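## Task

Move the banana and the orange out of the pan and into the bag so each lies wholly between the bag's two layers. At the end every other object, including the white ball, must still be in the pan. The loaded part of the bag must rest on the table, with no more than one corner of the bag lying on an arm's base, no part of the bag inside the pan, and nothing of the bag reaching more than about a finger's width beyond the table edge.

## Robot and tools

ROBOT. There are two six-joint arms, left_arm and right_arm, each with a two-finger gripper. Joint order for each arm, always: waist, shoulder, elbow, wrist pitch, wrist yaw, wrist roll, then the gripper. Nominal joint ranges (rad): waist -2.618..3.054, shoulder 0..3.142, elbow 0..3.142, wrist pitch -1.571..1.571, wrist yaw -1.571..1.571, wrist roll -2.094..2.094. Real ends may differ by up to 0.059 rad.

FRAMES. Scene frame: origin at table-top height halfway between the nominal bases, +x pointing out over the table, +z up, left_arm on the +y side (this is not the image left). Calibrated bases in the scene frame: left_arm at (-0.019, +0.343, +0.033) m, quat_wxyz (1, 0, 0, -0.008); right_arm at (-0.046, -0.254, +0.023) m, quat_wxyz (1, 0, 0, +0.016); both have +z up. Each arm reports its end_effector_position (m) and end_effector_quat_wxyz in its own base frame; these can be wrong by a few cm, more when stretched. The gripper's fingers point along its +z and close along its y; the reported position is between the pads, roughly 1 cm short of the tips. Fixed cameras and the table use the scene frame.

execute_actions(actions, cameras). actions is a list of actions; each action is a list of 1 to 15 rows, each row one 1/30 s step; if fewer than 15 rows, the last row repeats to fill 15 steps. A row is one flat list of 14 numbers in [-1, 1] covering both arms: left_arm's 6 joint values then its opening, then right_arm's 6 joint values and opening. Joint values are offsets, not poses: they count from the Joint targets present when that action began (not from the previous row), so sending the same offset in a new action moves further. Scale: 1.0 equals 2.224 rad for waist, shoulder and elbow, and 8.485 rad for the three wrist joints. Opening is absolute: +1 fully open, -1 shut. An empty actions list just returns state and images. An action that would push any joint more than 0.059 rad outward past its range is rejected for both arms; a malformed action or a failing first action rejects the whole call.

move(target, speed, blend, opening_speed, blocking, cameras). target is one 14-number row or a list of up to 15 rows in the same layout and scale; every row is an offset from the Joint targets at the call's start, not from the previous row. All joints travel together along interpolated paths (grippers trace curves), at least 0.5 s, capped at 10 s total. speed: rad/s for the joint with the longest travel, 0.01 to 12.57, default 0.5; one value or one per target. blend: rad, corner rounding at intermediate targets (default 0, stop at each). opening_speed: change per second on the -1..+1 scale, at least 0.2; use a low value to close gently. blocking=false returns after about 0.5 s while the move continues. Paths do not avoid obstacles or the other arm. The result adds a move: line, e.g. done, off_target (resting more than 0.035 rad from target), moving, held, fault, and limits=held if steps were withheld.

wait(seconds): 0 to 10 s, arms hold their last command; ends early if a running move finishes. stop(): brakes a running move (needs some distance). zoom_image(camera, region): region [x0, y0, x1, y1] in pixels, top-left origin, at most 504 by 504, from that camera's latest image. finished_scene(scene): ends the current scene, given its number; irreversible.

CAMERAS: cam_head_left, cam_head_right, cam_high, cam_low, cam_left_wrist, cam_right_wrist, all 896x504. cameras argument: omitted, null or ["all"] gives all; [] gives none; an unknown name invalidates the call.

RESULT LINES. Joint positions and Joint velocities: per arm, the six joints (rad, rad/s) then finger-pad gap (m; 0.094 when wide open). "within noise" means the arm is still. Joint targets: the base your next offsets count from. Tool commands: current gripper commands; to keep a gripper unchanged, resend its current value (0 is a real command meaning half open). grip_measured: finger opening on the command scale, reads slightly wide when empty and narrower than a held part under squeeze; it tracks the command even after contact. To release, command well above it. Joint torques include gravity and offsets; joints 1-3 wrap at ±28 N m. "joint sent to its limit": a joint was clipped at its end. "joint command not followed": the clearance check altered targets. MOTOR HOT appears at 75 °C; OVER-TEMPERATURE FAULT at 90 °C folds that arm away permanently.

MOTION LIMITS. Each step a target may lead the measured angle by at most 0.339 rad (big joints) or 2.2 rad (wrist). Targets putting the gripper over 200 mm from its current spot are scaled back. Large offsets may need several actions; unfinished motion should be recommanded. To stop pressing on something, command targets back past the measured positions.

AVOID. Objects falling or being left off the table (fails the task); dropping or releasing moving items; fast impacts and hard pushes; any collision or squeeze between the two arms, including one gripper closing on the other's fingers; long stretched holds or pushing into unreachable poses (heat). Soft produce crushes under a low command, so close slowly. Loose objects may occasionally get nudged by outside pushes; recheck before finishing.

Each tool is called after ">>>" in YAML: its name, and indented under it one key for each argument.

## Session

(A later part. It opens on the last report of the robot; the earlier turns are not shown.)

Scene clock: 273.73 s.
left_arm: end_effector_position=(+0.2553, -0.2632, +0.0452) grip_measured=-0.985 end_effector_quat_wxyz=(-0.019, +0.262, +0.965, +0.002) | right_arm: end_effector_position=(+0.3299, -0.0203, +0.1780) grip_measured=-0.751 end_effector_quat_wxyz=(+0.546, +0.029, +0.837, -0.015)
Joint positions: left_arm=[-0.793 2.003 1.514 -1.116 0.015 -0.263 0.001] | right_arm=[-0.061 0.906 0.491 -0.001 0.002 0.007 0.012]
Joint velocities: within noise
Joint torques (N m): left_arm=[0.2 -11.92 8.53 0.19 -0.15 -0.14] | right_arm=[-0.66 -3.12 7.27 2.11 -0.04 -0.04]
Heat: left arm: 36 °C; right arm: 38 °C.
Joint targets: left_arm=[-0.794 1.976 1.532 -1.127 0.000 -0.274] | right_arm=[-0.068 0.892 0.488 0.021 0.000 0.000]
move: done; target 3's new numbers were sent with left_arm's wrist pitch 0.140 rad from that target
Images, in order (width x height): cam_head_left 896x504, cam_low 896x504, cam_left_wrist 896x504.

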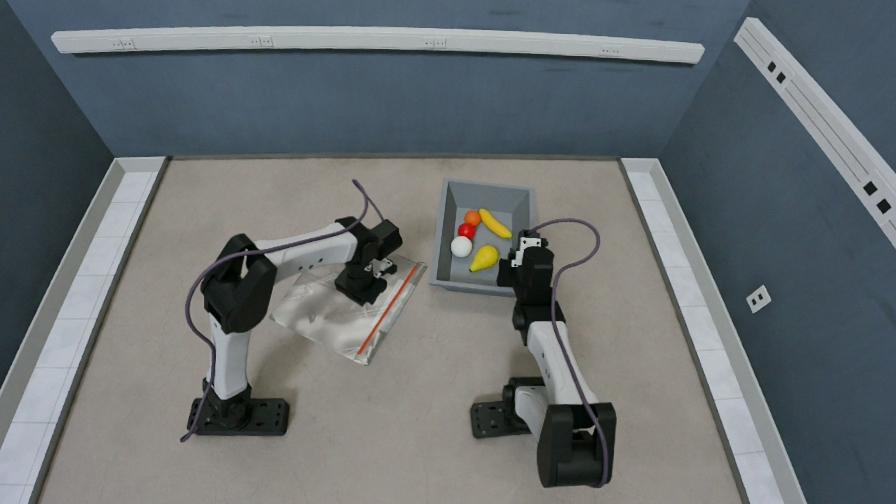

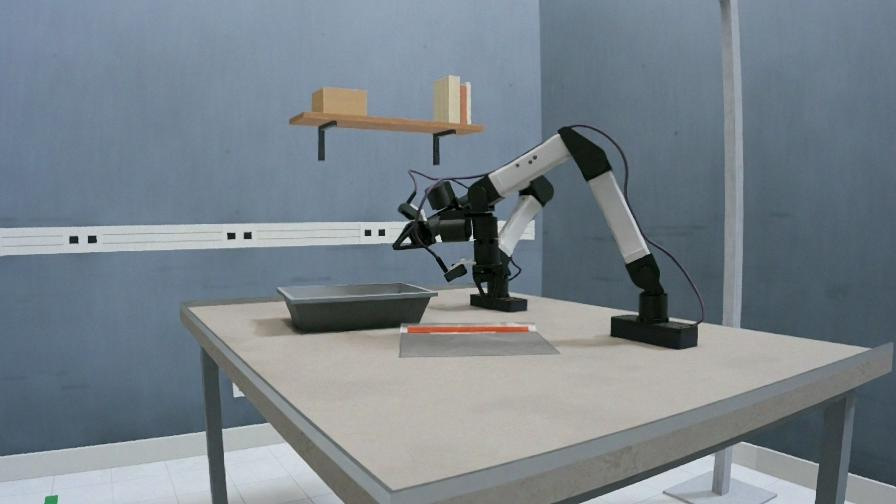

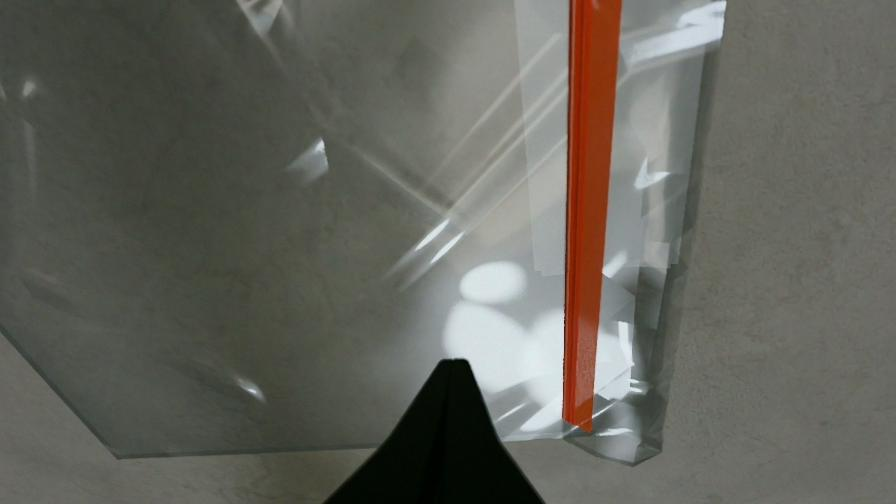

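>>> move:
  target:
    - [-0.0427,0.017,0.0247,-0.002,0,-0.0112,-0.1,0,0,0,0,0,0,-0.75]
    - [-0.0427,0.062,-0.0585,0.0316,0,-0.0112,-0.1,0,0,0,0,0,0,-0.75]
    - [-0.0427,0.0922,-0.0807,0.0453,0,-0.0112,-0.1,0,0,0,0,0,0,-0.75]
    - [-0.0427,0.0922,-0.0807,0.0453,0,-0.0112,-1,0,0,0,0,0,0,-0.75]
  speed: [0.5,0.5,0.3,0.3]
  opening_speed: 0.35
  cameras: ["cam_left_wrist","cam_head_left","cam_low"]

>>> move:
  target: [0,-0.0752,0.1054,-0.0473,0,0,-1,0,0,0,0,0,0,-0.75]
  speed: 0.25
  cameras: ["cam_left_wrist","cam_head_left","cam_low"]

>>> zoom_image:
  camera: "cam_head_left"
  region: [270, 200, 510, 380]

>>> zoom_image:
  camera: "cam_low"
  region: [360, 250, 600, 380]

Scene clock: 280.27 s.
left_arm: end_effector_position=(+0.2347, -0.2972, -0.0180) grip_measured=-0.985 end_effector_quat_wxyz=(-0.007, +0.262, +0.965, -0.011) | right_arm: end_effector_position=(+0.3299, -0.0203, +0.1780) grip_measured=-0.751 end_effector_quat_wxyz=(+0.546, +0.029, +0.837, -0.015)
Joint positions: left_arm=[-0.89 2.099 1.392 -0.862 0.027 -0.359 0.001] | right_arm=[-0.061 0.906 0.491 -0.001 0.002 0.007 0.012]
Joint velocities: within noise
Joint torques (N m): left_arm=[0.29 -3.78 2.51 1.74 -0.26 -0.13] | right_arm=[-0.68 -3.15 7.27 2.1 -0.04 -0.04]
Heat: left arm: 35 °C; right arm: 37 °C.
Joint targets: left_arm=[-0.889 2.181 1.352 -0.743 -0.001 -0.369] | right_arm=[-0.068 0.892 0.488 0.021 0.000 0.000]
move: off_target (left_arm); target 4's new numbers were sent with left_arm's wrist pitch 0.145 rad from that target; left_arm: the wrist pitch is farthest, 0.119 rad from its target
Images, in order (width x height): cam_head_left 896x504, cam_low 896x504, cam_left_wrist 896x504.

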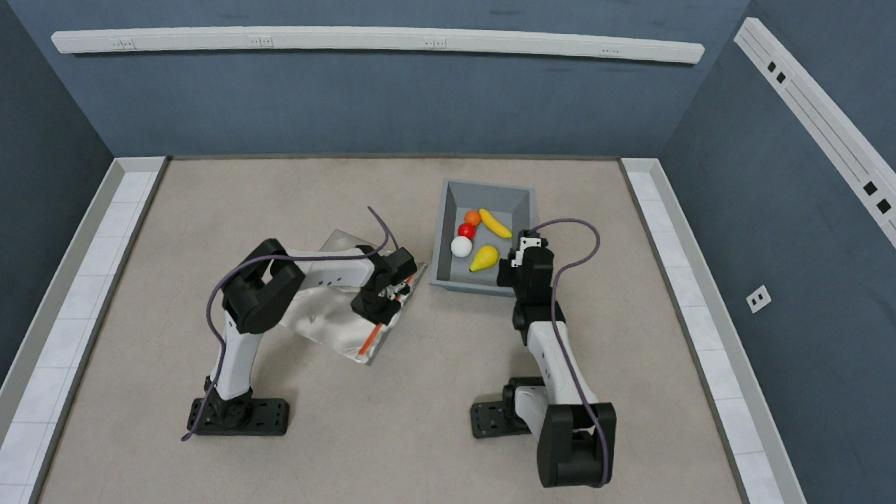

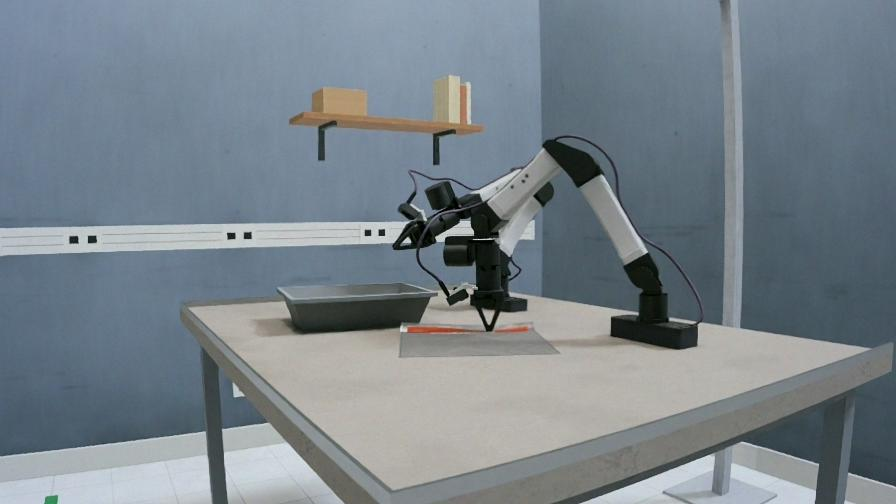

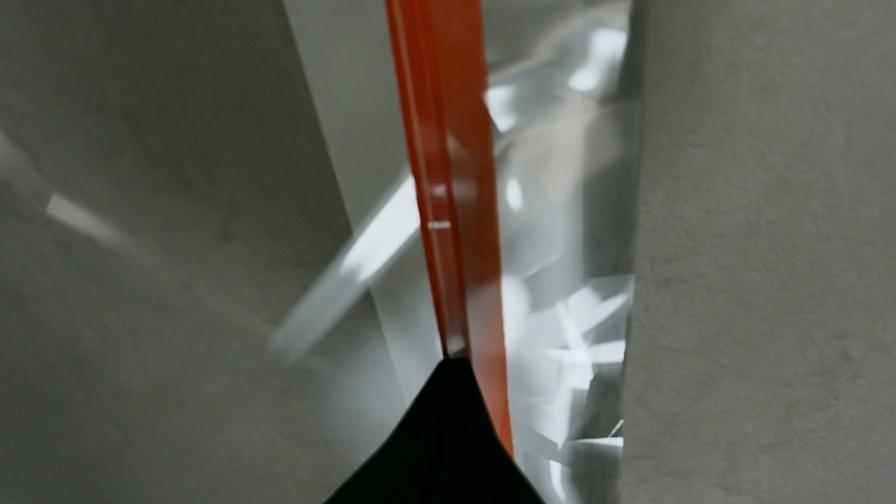

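Scene clock: 282.53 s.
left_arm: end_effector_position=(+0.2350, -0.2946, +0.0451) grip_measured=-0.985 end_effector_quat_wxyz=(-0.018, +0.262, +0.965, +0.003) | right_arm: end_effector_position=(+0.3299, -0.0203, +0.1780) grip_measured=-0.751 end_effector_quat_wxyz=(+0.546, +0.029, +0.837, -0.015)
Joint positions: left_arm=[-0.89 2.041 1.569 -1.132 0.016 -0.359 0.001] | right_arm=[-0.061 0.906 0.491 -0.001 0.002 0.007 0.012]
Joint velocities: within noise
Joint torques (N m): left_arm=[0.31 -12.29 8.51 0.19 -0.15 -0.13] | right_arm=[-0.68 -3.14 7.25 2.11 -0.04 -0.04]
Heat: left arm: 36 °C; right arm: 37 °C.
Joint targets: left_arm=[-0.889 2.013 1.587 -1.144 -0.001 -0.369] | right_arm=[-0.068 0.892 0.488 0.021 0.000 0.000]
move: done
Images, in order (width x height): cam_head_left 896x504, cam_low 896x504, cam_left_wrist 896x504.

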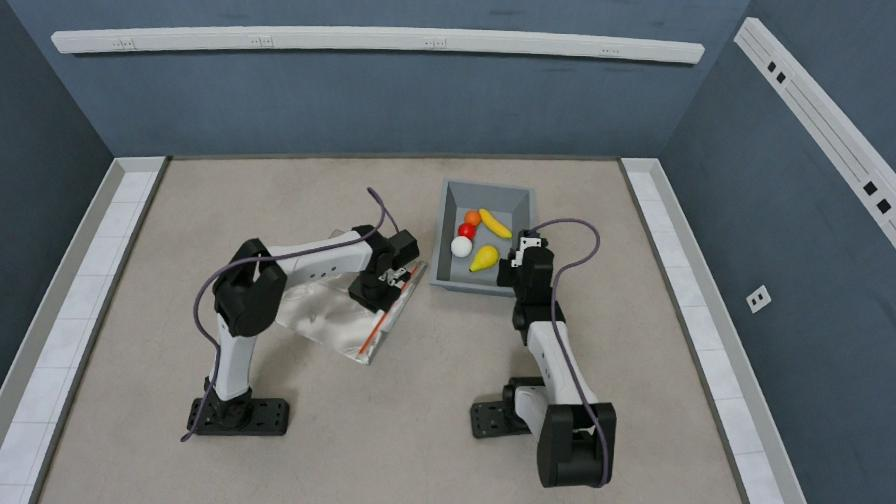

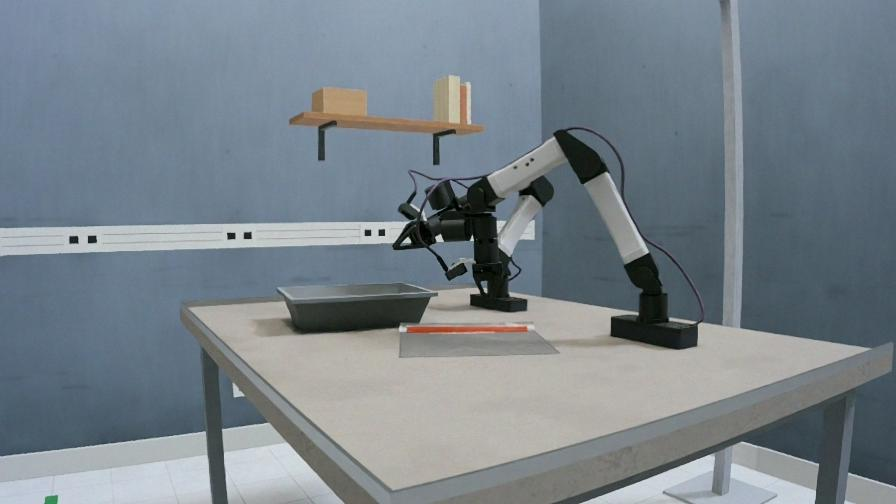

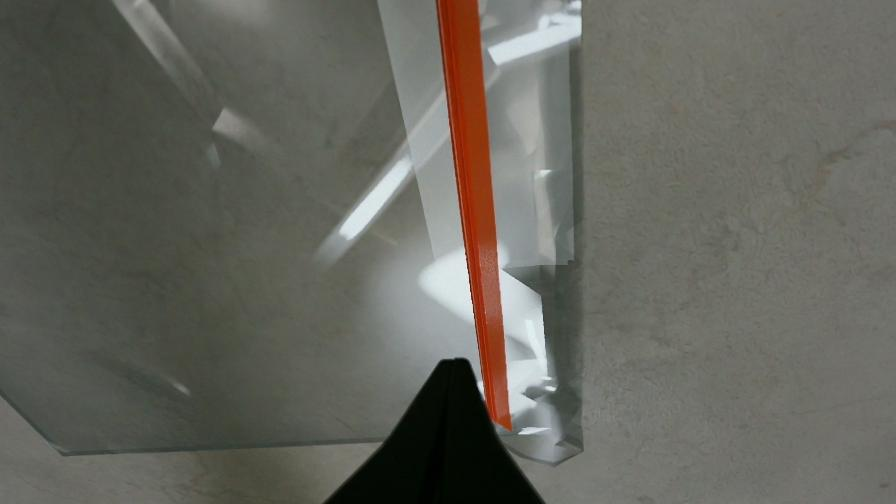

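Scaled by 2.100 from the camera's 896x504 image, which has a finer 1280x720 frame.

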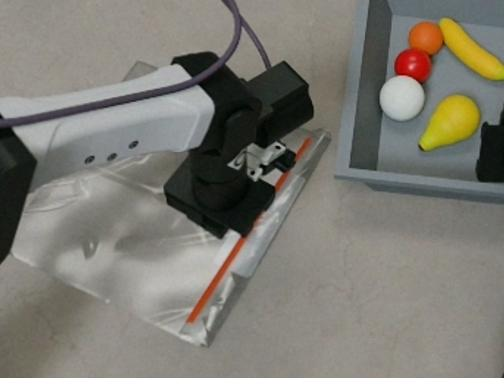

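Scaled by 2.100 from the camera's 896x504 image, which has a finer 1280x720 frame.

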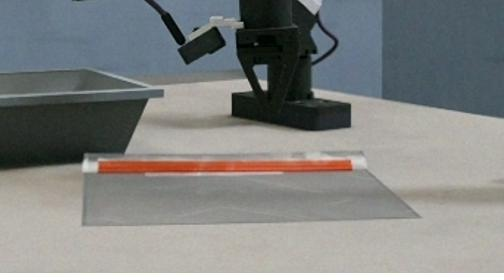

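>>> move:
  target:
    - [0.0126,0.0454,-0.0832,0.0336,0,0.0033,0.1,0,0,0,0,0,0,-0.75]
    - [0.0126,0.0884,-0.1151,0.0532,0,0.0033,0.1,0,0,0,0,0,0,-0.75]
    - [0.0126,0.0884,-0.1151,0.0532,0,0.0033,-1,0,0,0,0,0,0,-0.75]
  speed: [0.6,0.3,0.3]
  opening_speed: 0.4
  cameras: ["cam_left_wrist"]

>>> move:
  target: [0,-0.0884,0.1151,-0.0532,0,0,-1,0,0,0,0,0,0,-0.75]
  speed: 0.25
  cameras: ["cam_left_wrist","cam_head_left","cam_low"]

>>> zoom_image:
  camera: "cam_low"
  region: [360, 250, 600, 380]

Scene clock: 288.93 s.
left_arm: end_effector_position=(+0.2447, -0.2889, -0.0197) grip_measured=-0.985 end_effector_quat_wxyz=(-0.001, +0.259, +0.966, -0.009) | right_arm: end_effector_position=(+0.3299, -0.0203, +0.1780) grip_measured=-0.751 end_effector_quat_wxyz=(+0.546, +0.029, +0.837, -0.015)
Joint positions: left_arm=[-0.861 2.096 1.379 -0.846 0.016 -0.336 0.001] | right_arm=[-0.061 0.906 0.491 -0.001 0.002 0.007 0.012]
Joint velocities: within noise
Joint torques (N m): left_arm=[0.21 -1.22 1.58 2.15 -0.15 -0.07] | right_arm=[-0.69 -3.12 7.25 2.1 -0.04 -0.04]
Heat: left arm: 35 °C; right arm: 36 °C.
Joint targets: left_arm=[-0.861 2.210 1.331 -0.693 -0.001 -0.341] | right_arm=[-0.068 0.892 0.488 0.021 0.000 0.000]
move: off_target (left_arm); target 3's new numbers were sent with left_arm's wrist pitch 0.191 rad from that target; left_arm: the wrist pitch is farthest, 0.153 rad from its target
Images, in order (width x height): cam_left_wrist 896x504.

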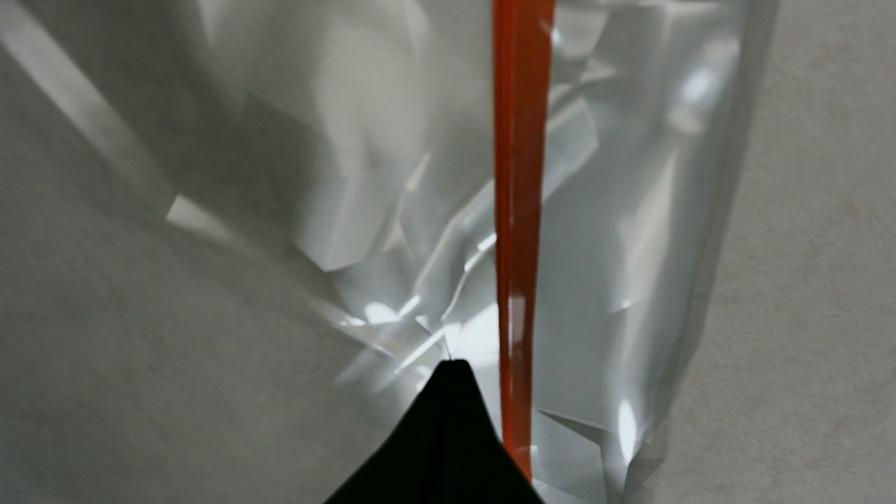

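Scene clock: 291.40 s.
left_arm: end_effector_position=(+0.2436, -0.2875, +0.0451) grip_measured=-0.985 end_effector_quat_wxyz=(-0.018, +0.259, +0.966, +0.003) | right_arm: end_effector_position=(+0.3299, -0.0203, +0.1780) grip_measured=-0.751 end_effector_quat_wxyz=(+0.546, +0.029, +0.837, -0.015)
Joint positions: left_arm=[-0.861 2.041 1.569 -1.132 0.015 -0.336 0.001] | right_arm=[-0.061 0.906 0.491 -0.001 0.002 0.007 0.012]
Joint velocities: within noise
Joint torques (N m): left_arm=[0.18 -12.27 8.53 0.19 -0.16 -0.08] | right_arm=[-0.7 -3.15 7.25 2.1 -0.04 -0.04]
Heat: left arm: 36 °C; right arm: 36 °C.
Joint targets: left_arm=[-0.861 2.013 1.587 -1.144 -0.001 -0.341] | right_arm=[-0.068 0.892 0.488 0.021 0.000 0.000]
move: done
Images, in order (width x height): cam_head_left 896x504, cam_low 896x504, cam_left_wrist 896x504.

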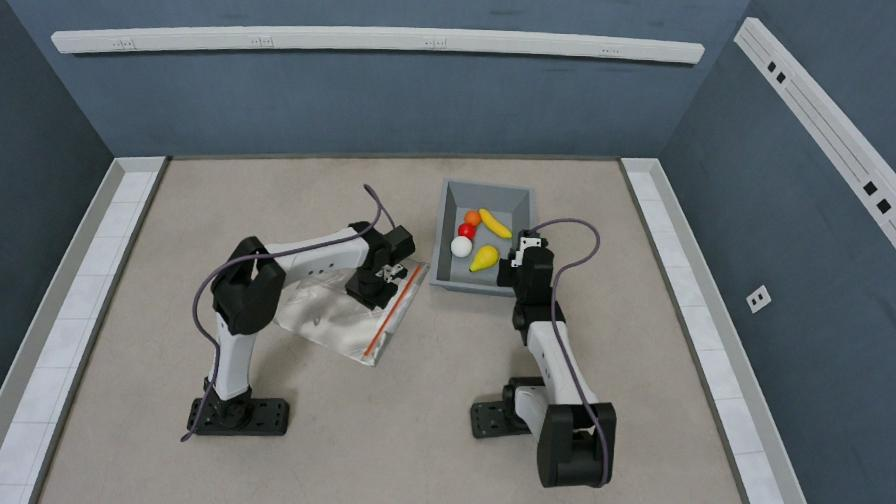

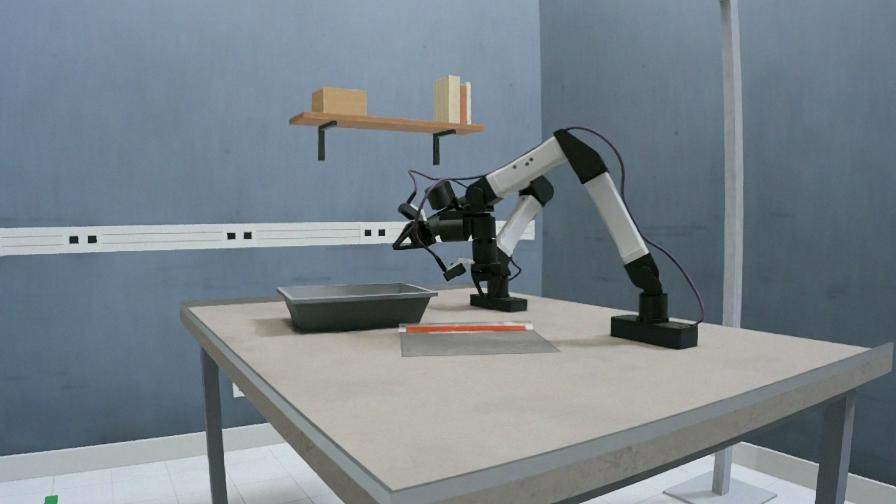

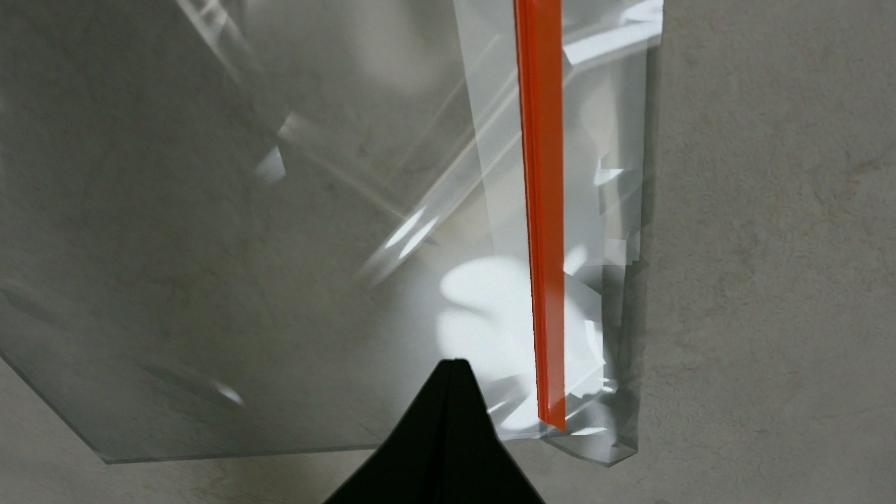

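Scaled by 2.100 from the camera's 896x504 image, which has a finer 1280x720 frame.

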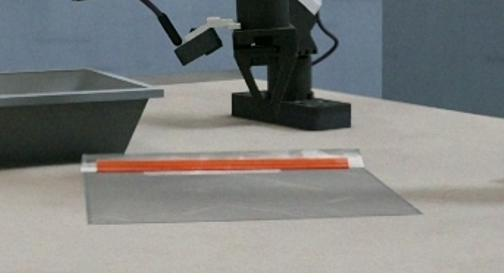

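>>> move:
  target:
    - [0.0,0.0454,-0.0832,0.0336,0,0,0.5,0,0,0,0,0,0,-0.75]
    - [0,0.0954,-0.1201,0.0572,0,0,0.5,0,0,0,0,0,0,-0.75]
    - [0,0.0954,-0.1201,0.0572,0,0,-1,0,0,0,0,0,0,-0.75]
  speed: [0.6,0.3,0.3]
  opening_speed: 0.5
  cameras: ["cam_left_wrist"]

>>> move:
  target: [0,-0.0954,0.1201,-0.0572,0,0,-1,0,0,0,0,0,0,-0.75]
  speed: 0.2
  cameras: ["cam_left_wrist","cam_head_left","cam_low"]

>>> zoom_image:
  camera: "cam_low"
  region: [360, 250, 600, 380]

Scene clock: 298.20 s.
left_arm: end_effector_position=(+0.2448, -0.2884, -0.0215) grip_measured=-0.985 end_effector_quat_wxyz=(+0.002, +0.262, +0.965, -0.009) | right_arm: end_effector_position=(+0.3299, -0.0203, +0.1780) grip_measured=-0.751 end_effector_quat_wxyz=(+0.546, +0.029, +0.837, -0.015)
Joint positions: left_arm=[-0.861 2.095 1.369 -0.833 0.013 -0.331 0.001] | right_arm=[-0.061 0.906 0.491 -0.001 0.002 0.007 0.012]
Joint velocities: left_arm=[within noise] | right_arm=[-0.007 -0.007 0.002 -0.154 0.022 -0.051 0.001]
Joint torques (N m): left_arm=[0.21 0.09 1.47 2.41 -0.14 -0.14] | right_arm=[-0.68 -3.14 7.24 2.1 -0.04 -0.04]
Heat: left arm: 35 °C; right arm: 37 °C.
Joint targets: left_arm=[-0.861 2.226 1.320 -0.659 -0.001 -0.341] | right_arm=[-0.068 0.892 0.488 0.021 0.000 0.000]
move: off_target (left_arm); target 3's new numbers were sent with left_arm's wrist pitch 0.224 rad from that target; left_arm: the wrist pitch is farthest, 0.174 rad from its target
Images, in order (width x height): cam_left_wrist 896x504.

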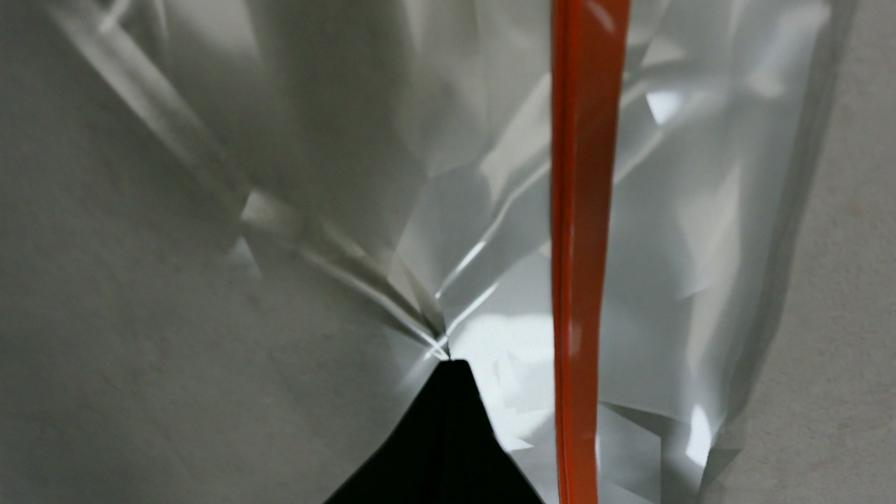

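Scene clock: 301.23 s.
left_arm: end_effector_position=(+0.2437, -0.2870, +0.0443) grip_measured=-0.985 end_effector_quat_wxyz=(-0.019, +0.262, +0.965, +0.005) | right_arm: end_effector_position=(+0.3299, -0.0203, +0.1780) grip_measured=-0.751 end_effector_quat_wxyz=(+0.546, +0.029, +0.837, -0.015)
Joint positions: left_arm=[-0.861 2.043 1.568 -1.132 0.013 -0.331 0.001] | right_arm=[-0.061 0.906 0.491 -0.001 0.002 0.007 0.012]
Joint velocities: within noise
Joint torques (N m): left_arm=[0.21 -12.42 8.55 0.21 -0.13 -0.13] | right_arm=[-0.68 -3.12 7.24 2.1 -0.04 -0.04]
Heat: left arm: 35 °C; right arm: 37 °C.
Joint targets: left_arm=[-0.861 2.014 1.587 -1.144 -0.001 -0.341] | right_arm=[-0.068 0.892 0.488 0.021 0.000 0.000]
move: done
Images, in order (width x height): cam_head_left 896x504, cam_low 896x504, cam_left_wrist 896x504.

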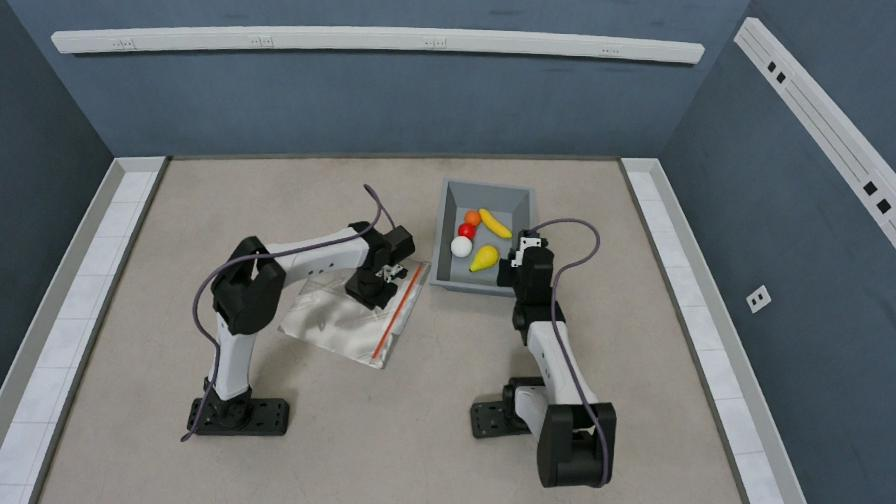

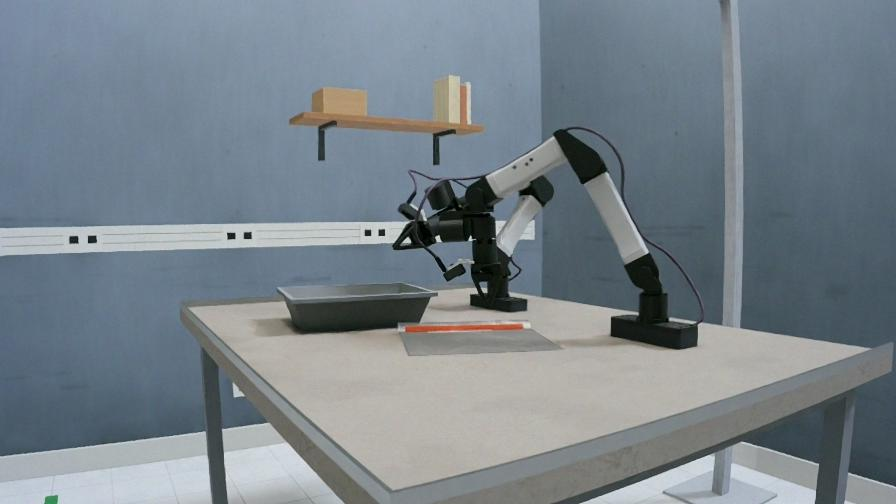

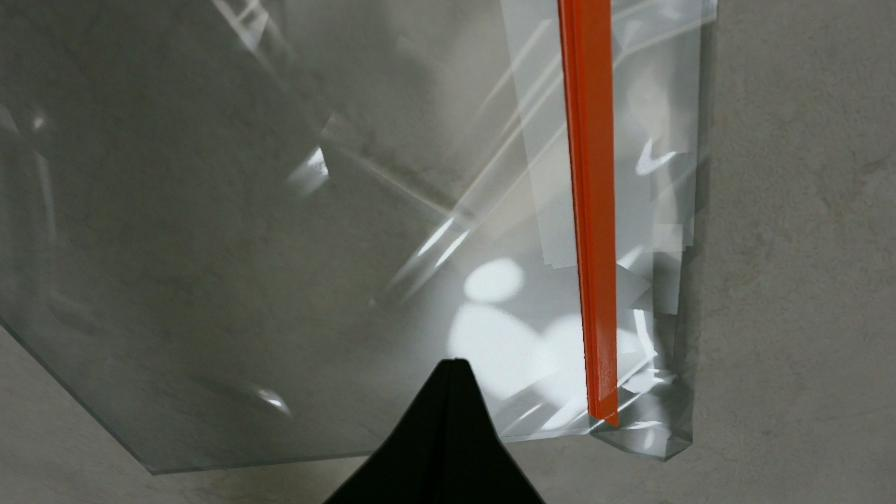

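Scaled by 2.100 from the camera's 896x504 image, which has a finer 1280x720 frame.

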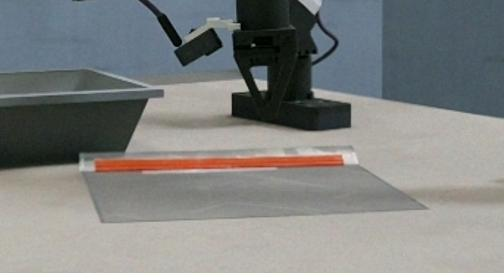

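>>> move:
  target:
    - [0,-0.231,-0.174,-0.0149,0,0,-1,0,0,0,0,0,0,-0.1]
    - [0.3867,-0.231,-0.174,-0.0149,0,0,-1,0.344,0,0,0,0,0.1278,-0.1]
    - [0.3867,-0.231,-0.174,-0.0149,0,0,-1,0.344,0.5619,0.5809,-0.145,0,0.1278,-0.1]
    - [0.3867,-0.231,-0.174,-0.0149,0,0,-1,0.344,0.5926,0.5017,-0.1162,0,0.1278,-0.1]
  speed: [1.0,1.2,1.0,0.5]

>>> zoom_image:
  camera: "cam_head_left"
  region: [270, 200, 510, 380]

Scene clock: 306.93 s.
left_arm: end_effector_position=(+0.2579, -0.0028, +0.1159) grip_measured=-0.985 end_effector_quat_wxyz=(+0.003, -0.162, +0.987, -0.005) | right_arm: end_effector_position=(+0.3174, +0.2618, -0.0070) grip_measured=-0.101 end_effector_quat_wxyz=(-0.001, +0.193, +0.981, -0.002)
Joint positions: left_arm=[-0.005 1.511 1.21 -1.262 0.009 -0.331 0.001] | right_arm=[0.69 2.202 1.607 -0.979 0.001 1.078 0.042]
Joint velocities: within noise
Joint torques (N m): left_arm=[0.53 -6.5 6 0.33 -0.11 -0.13] | right_arm=[0.73 -10.11 5.45 0.39 0.01 0.11]
Heat: left arm: 36 °C; right arm: 37 °C.
Joint targets: left_arm=[-0.001 1.500 1.200 -1.271 0.000 -0.341] | right_arm=[0.697 2.211 1.604 -0.966 0.000 1.084]
move: done

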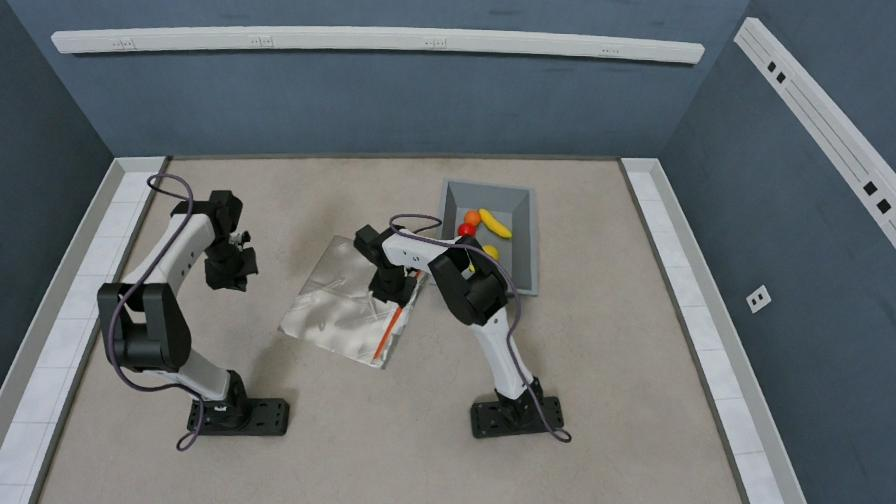

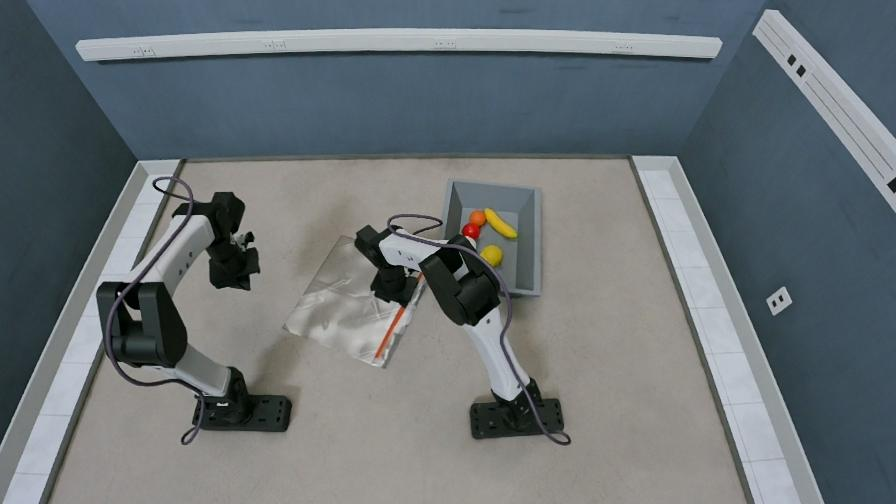

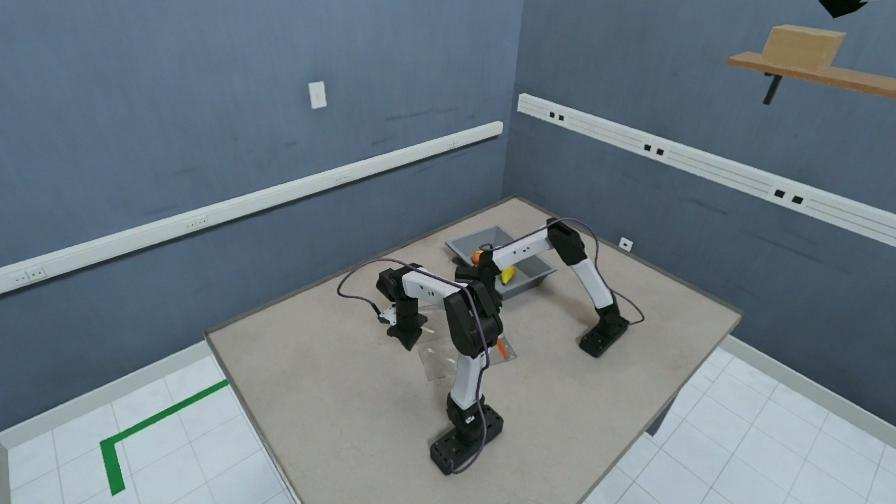

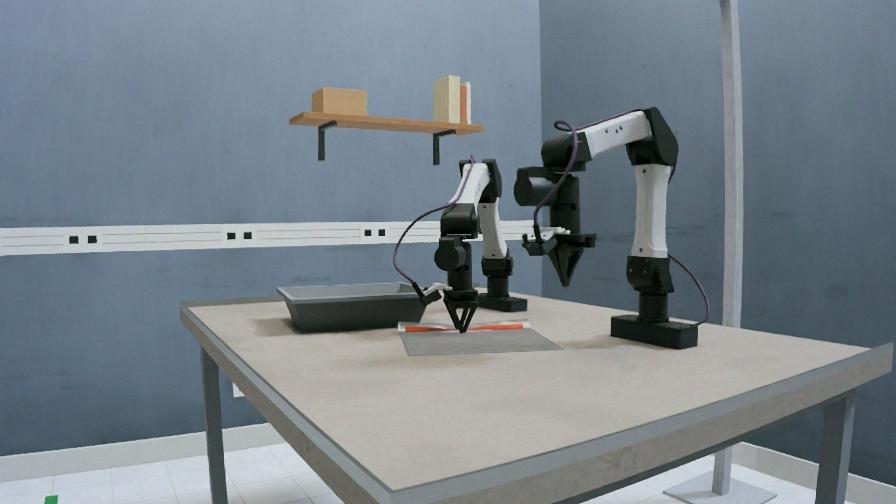

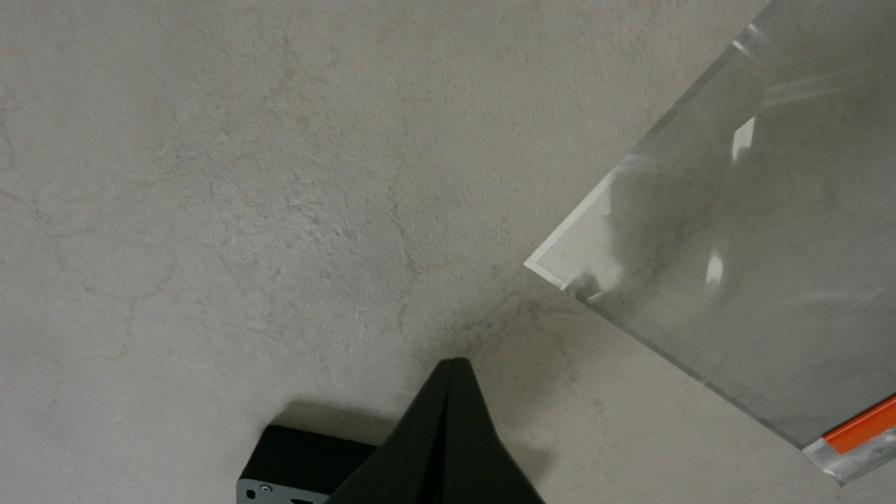

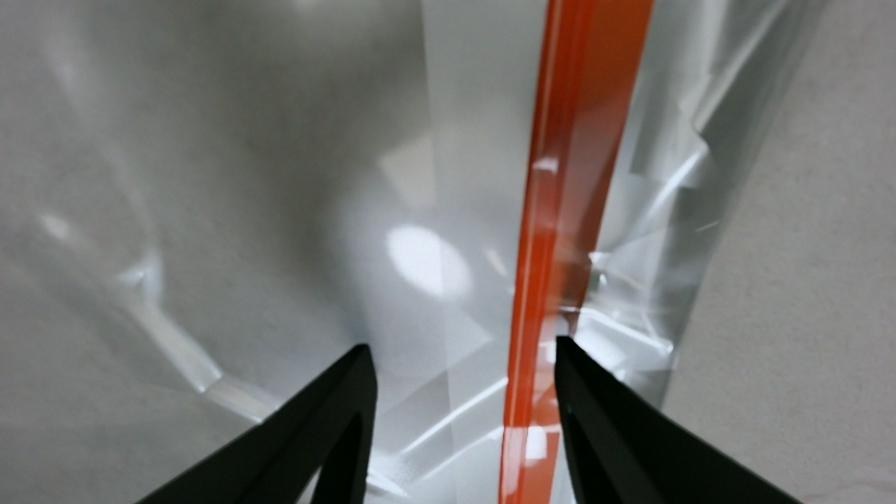

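Scaled by 2.100 from the camera's 896x504 image, which has a finer 1280x720 frame.

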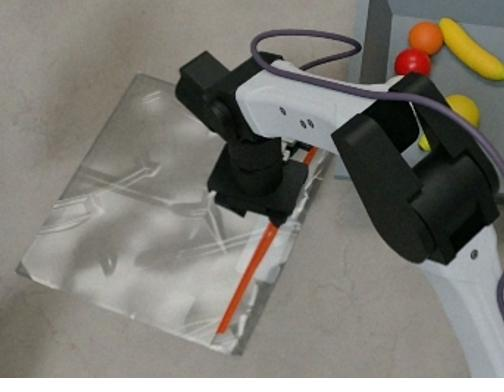

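>>> move:
  target:
    - [0,0,0,0,0,0,-1,0,0.014,-0.014,0.0075,0,0,-0.1]
    - [0,0,0,0,0,0,-1,0,0.014,-0.014,0.0075,0,0,-1]
    - [0,0,0,0,0,0,-1,0,-0.0307,0.0792,-0.0288,0,0,-1]
  speed: [0.3,0.3,0.2]
  opening_speed: 0.35

>>> zoom_image:
  camera: "cam_low"
  region: [360, 250, 600, 380]

Scene clock: 312.83 s.
left_arm: end_effector_position=(+0.2579, -0.0028, +0.1159) grip_measured=-0.985 end_effector_quat_wxyz=(+0.003, -0.162, +0.987, -0.005) | right_arm: end_effector_position=(+0.3129, +0.2566, +0.0336) grip_measured=-0.991 end_effector_quat_wxyz=(-0.018, +0.193, +0.981, -0.029)
Joint positions: left_arm=[-0.005 1.511 1.21 -1.262 0.009 -0.331 0.001] | right_arm=[0.69 2.193 1.756 -1.202 0.008 1.079 0]
Joint velocities: within noise
Joint torques (N m): left_arm=[0.54 -6.49 5.98 0.33 -0.1 -0.14] | right_arm=[0.75 -15.31 8.13 0.09 -0.05 0.12]
Heat: left arm: 36 °C; right arm: 36 °C.
Joint targets: left_arm=[-0.001 1.500 1.200 -1.271 0.000 -0.341] | right_arm=[0.697 2.142 1.780 -1.210 0.000 1.085]
move: off_target (right_arm); target 2's new numbers were sent with right_arm's wrist pitch 0.066 rad from that target; right_arm: the shoulder is farthest, 0.050 rad from its target

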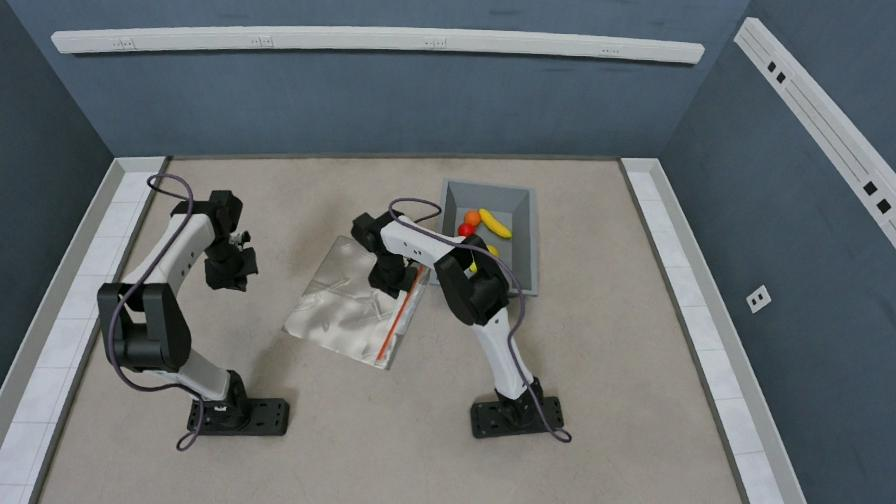

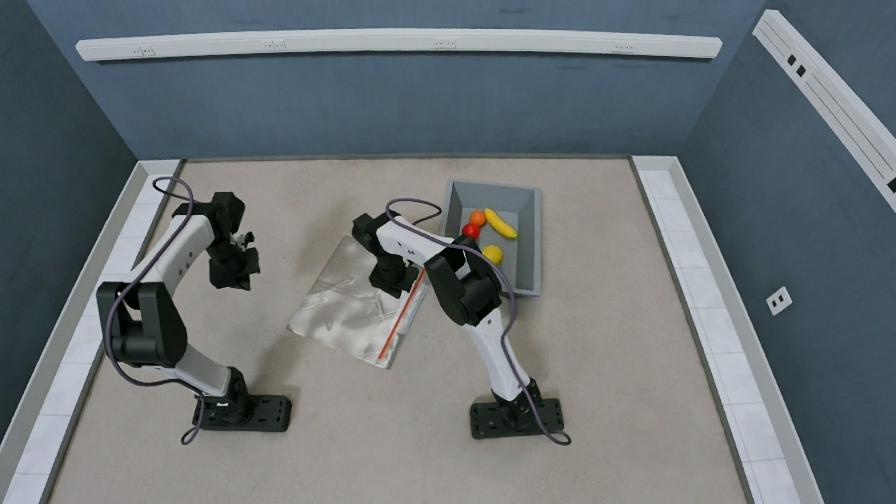

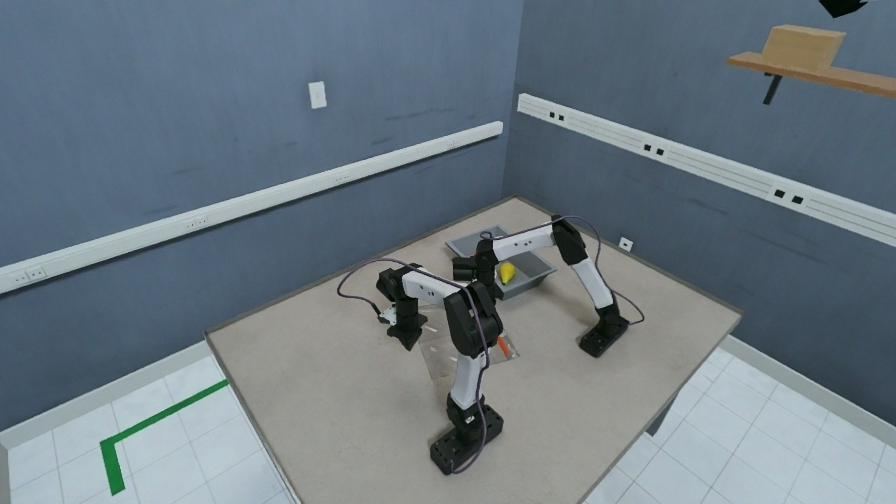

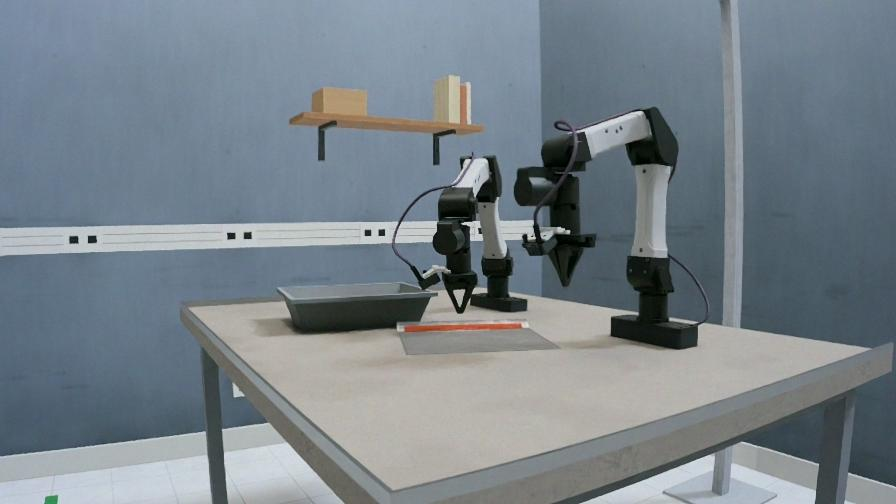

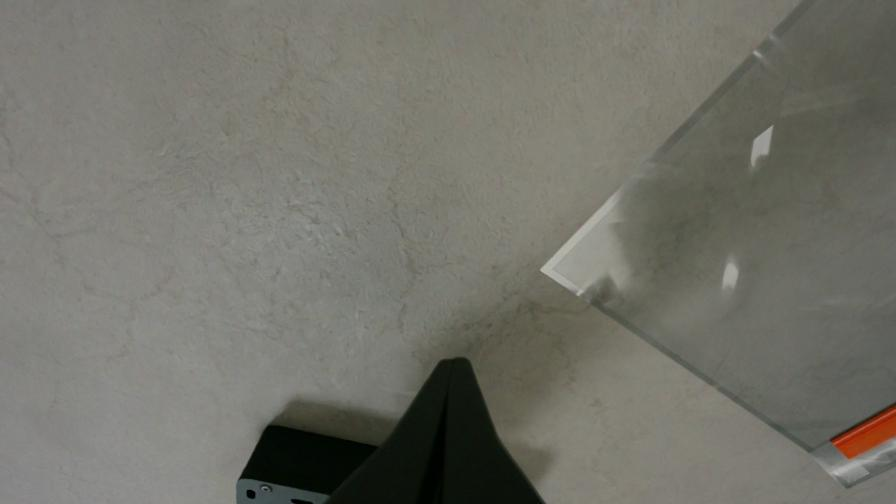

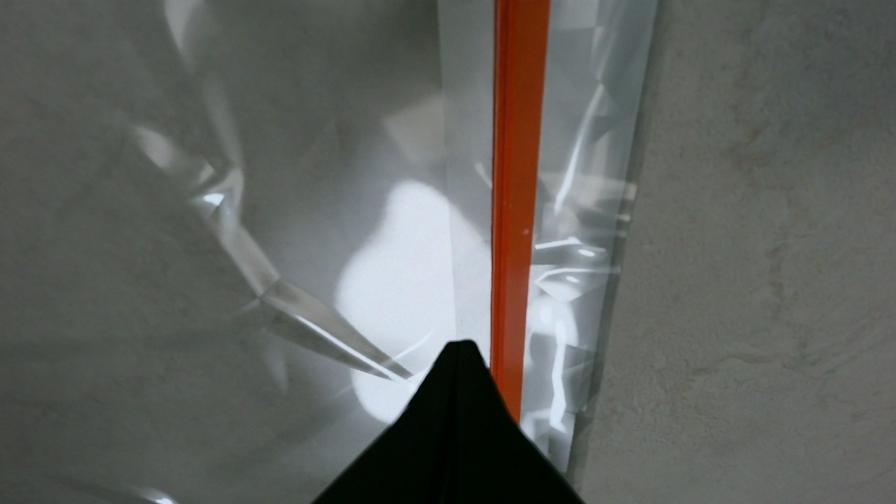

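Scaled by 2.100 from the camera's 896x504 image, which has a finer 1280x720 frame.

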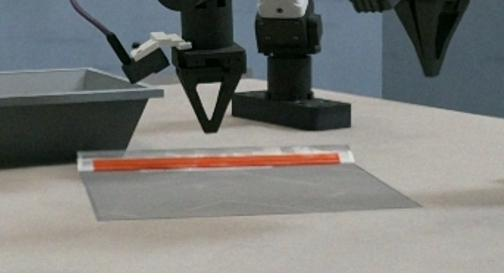

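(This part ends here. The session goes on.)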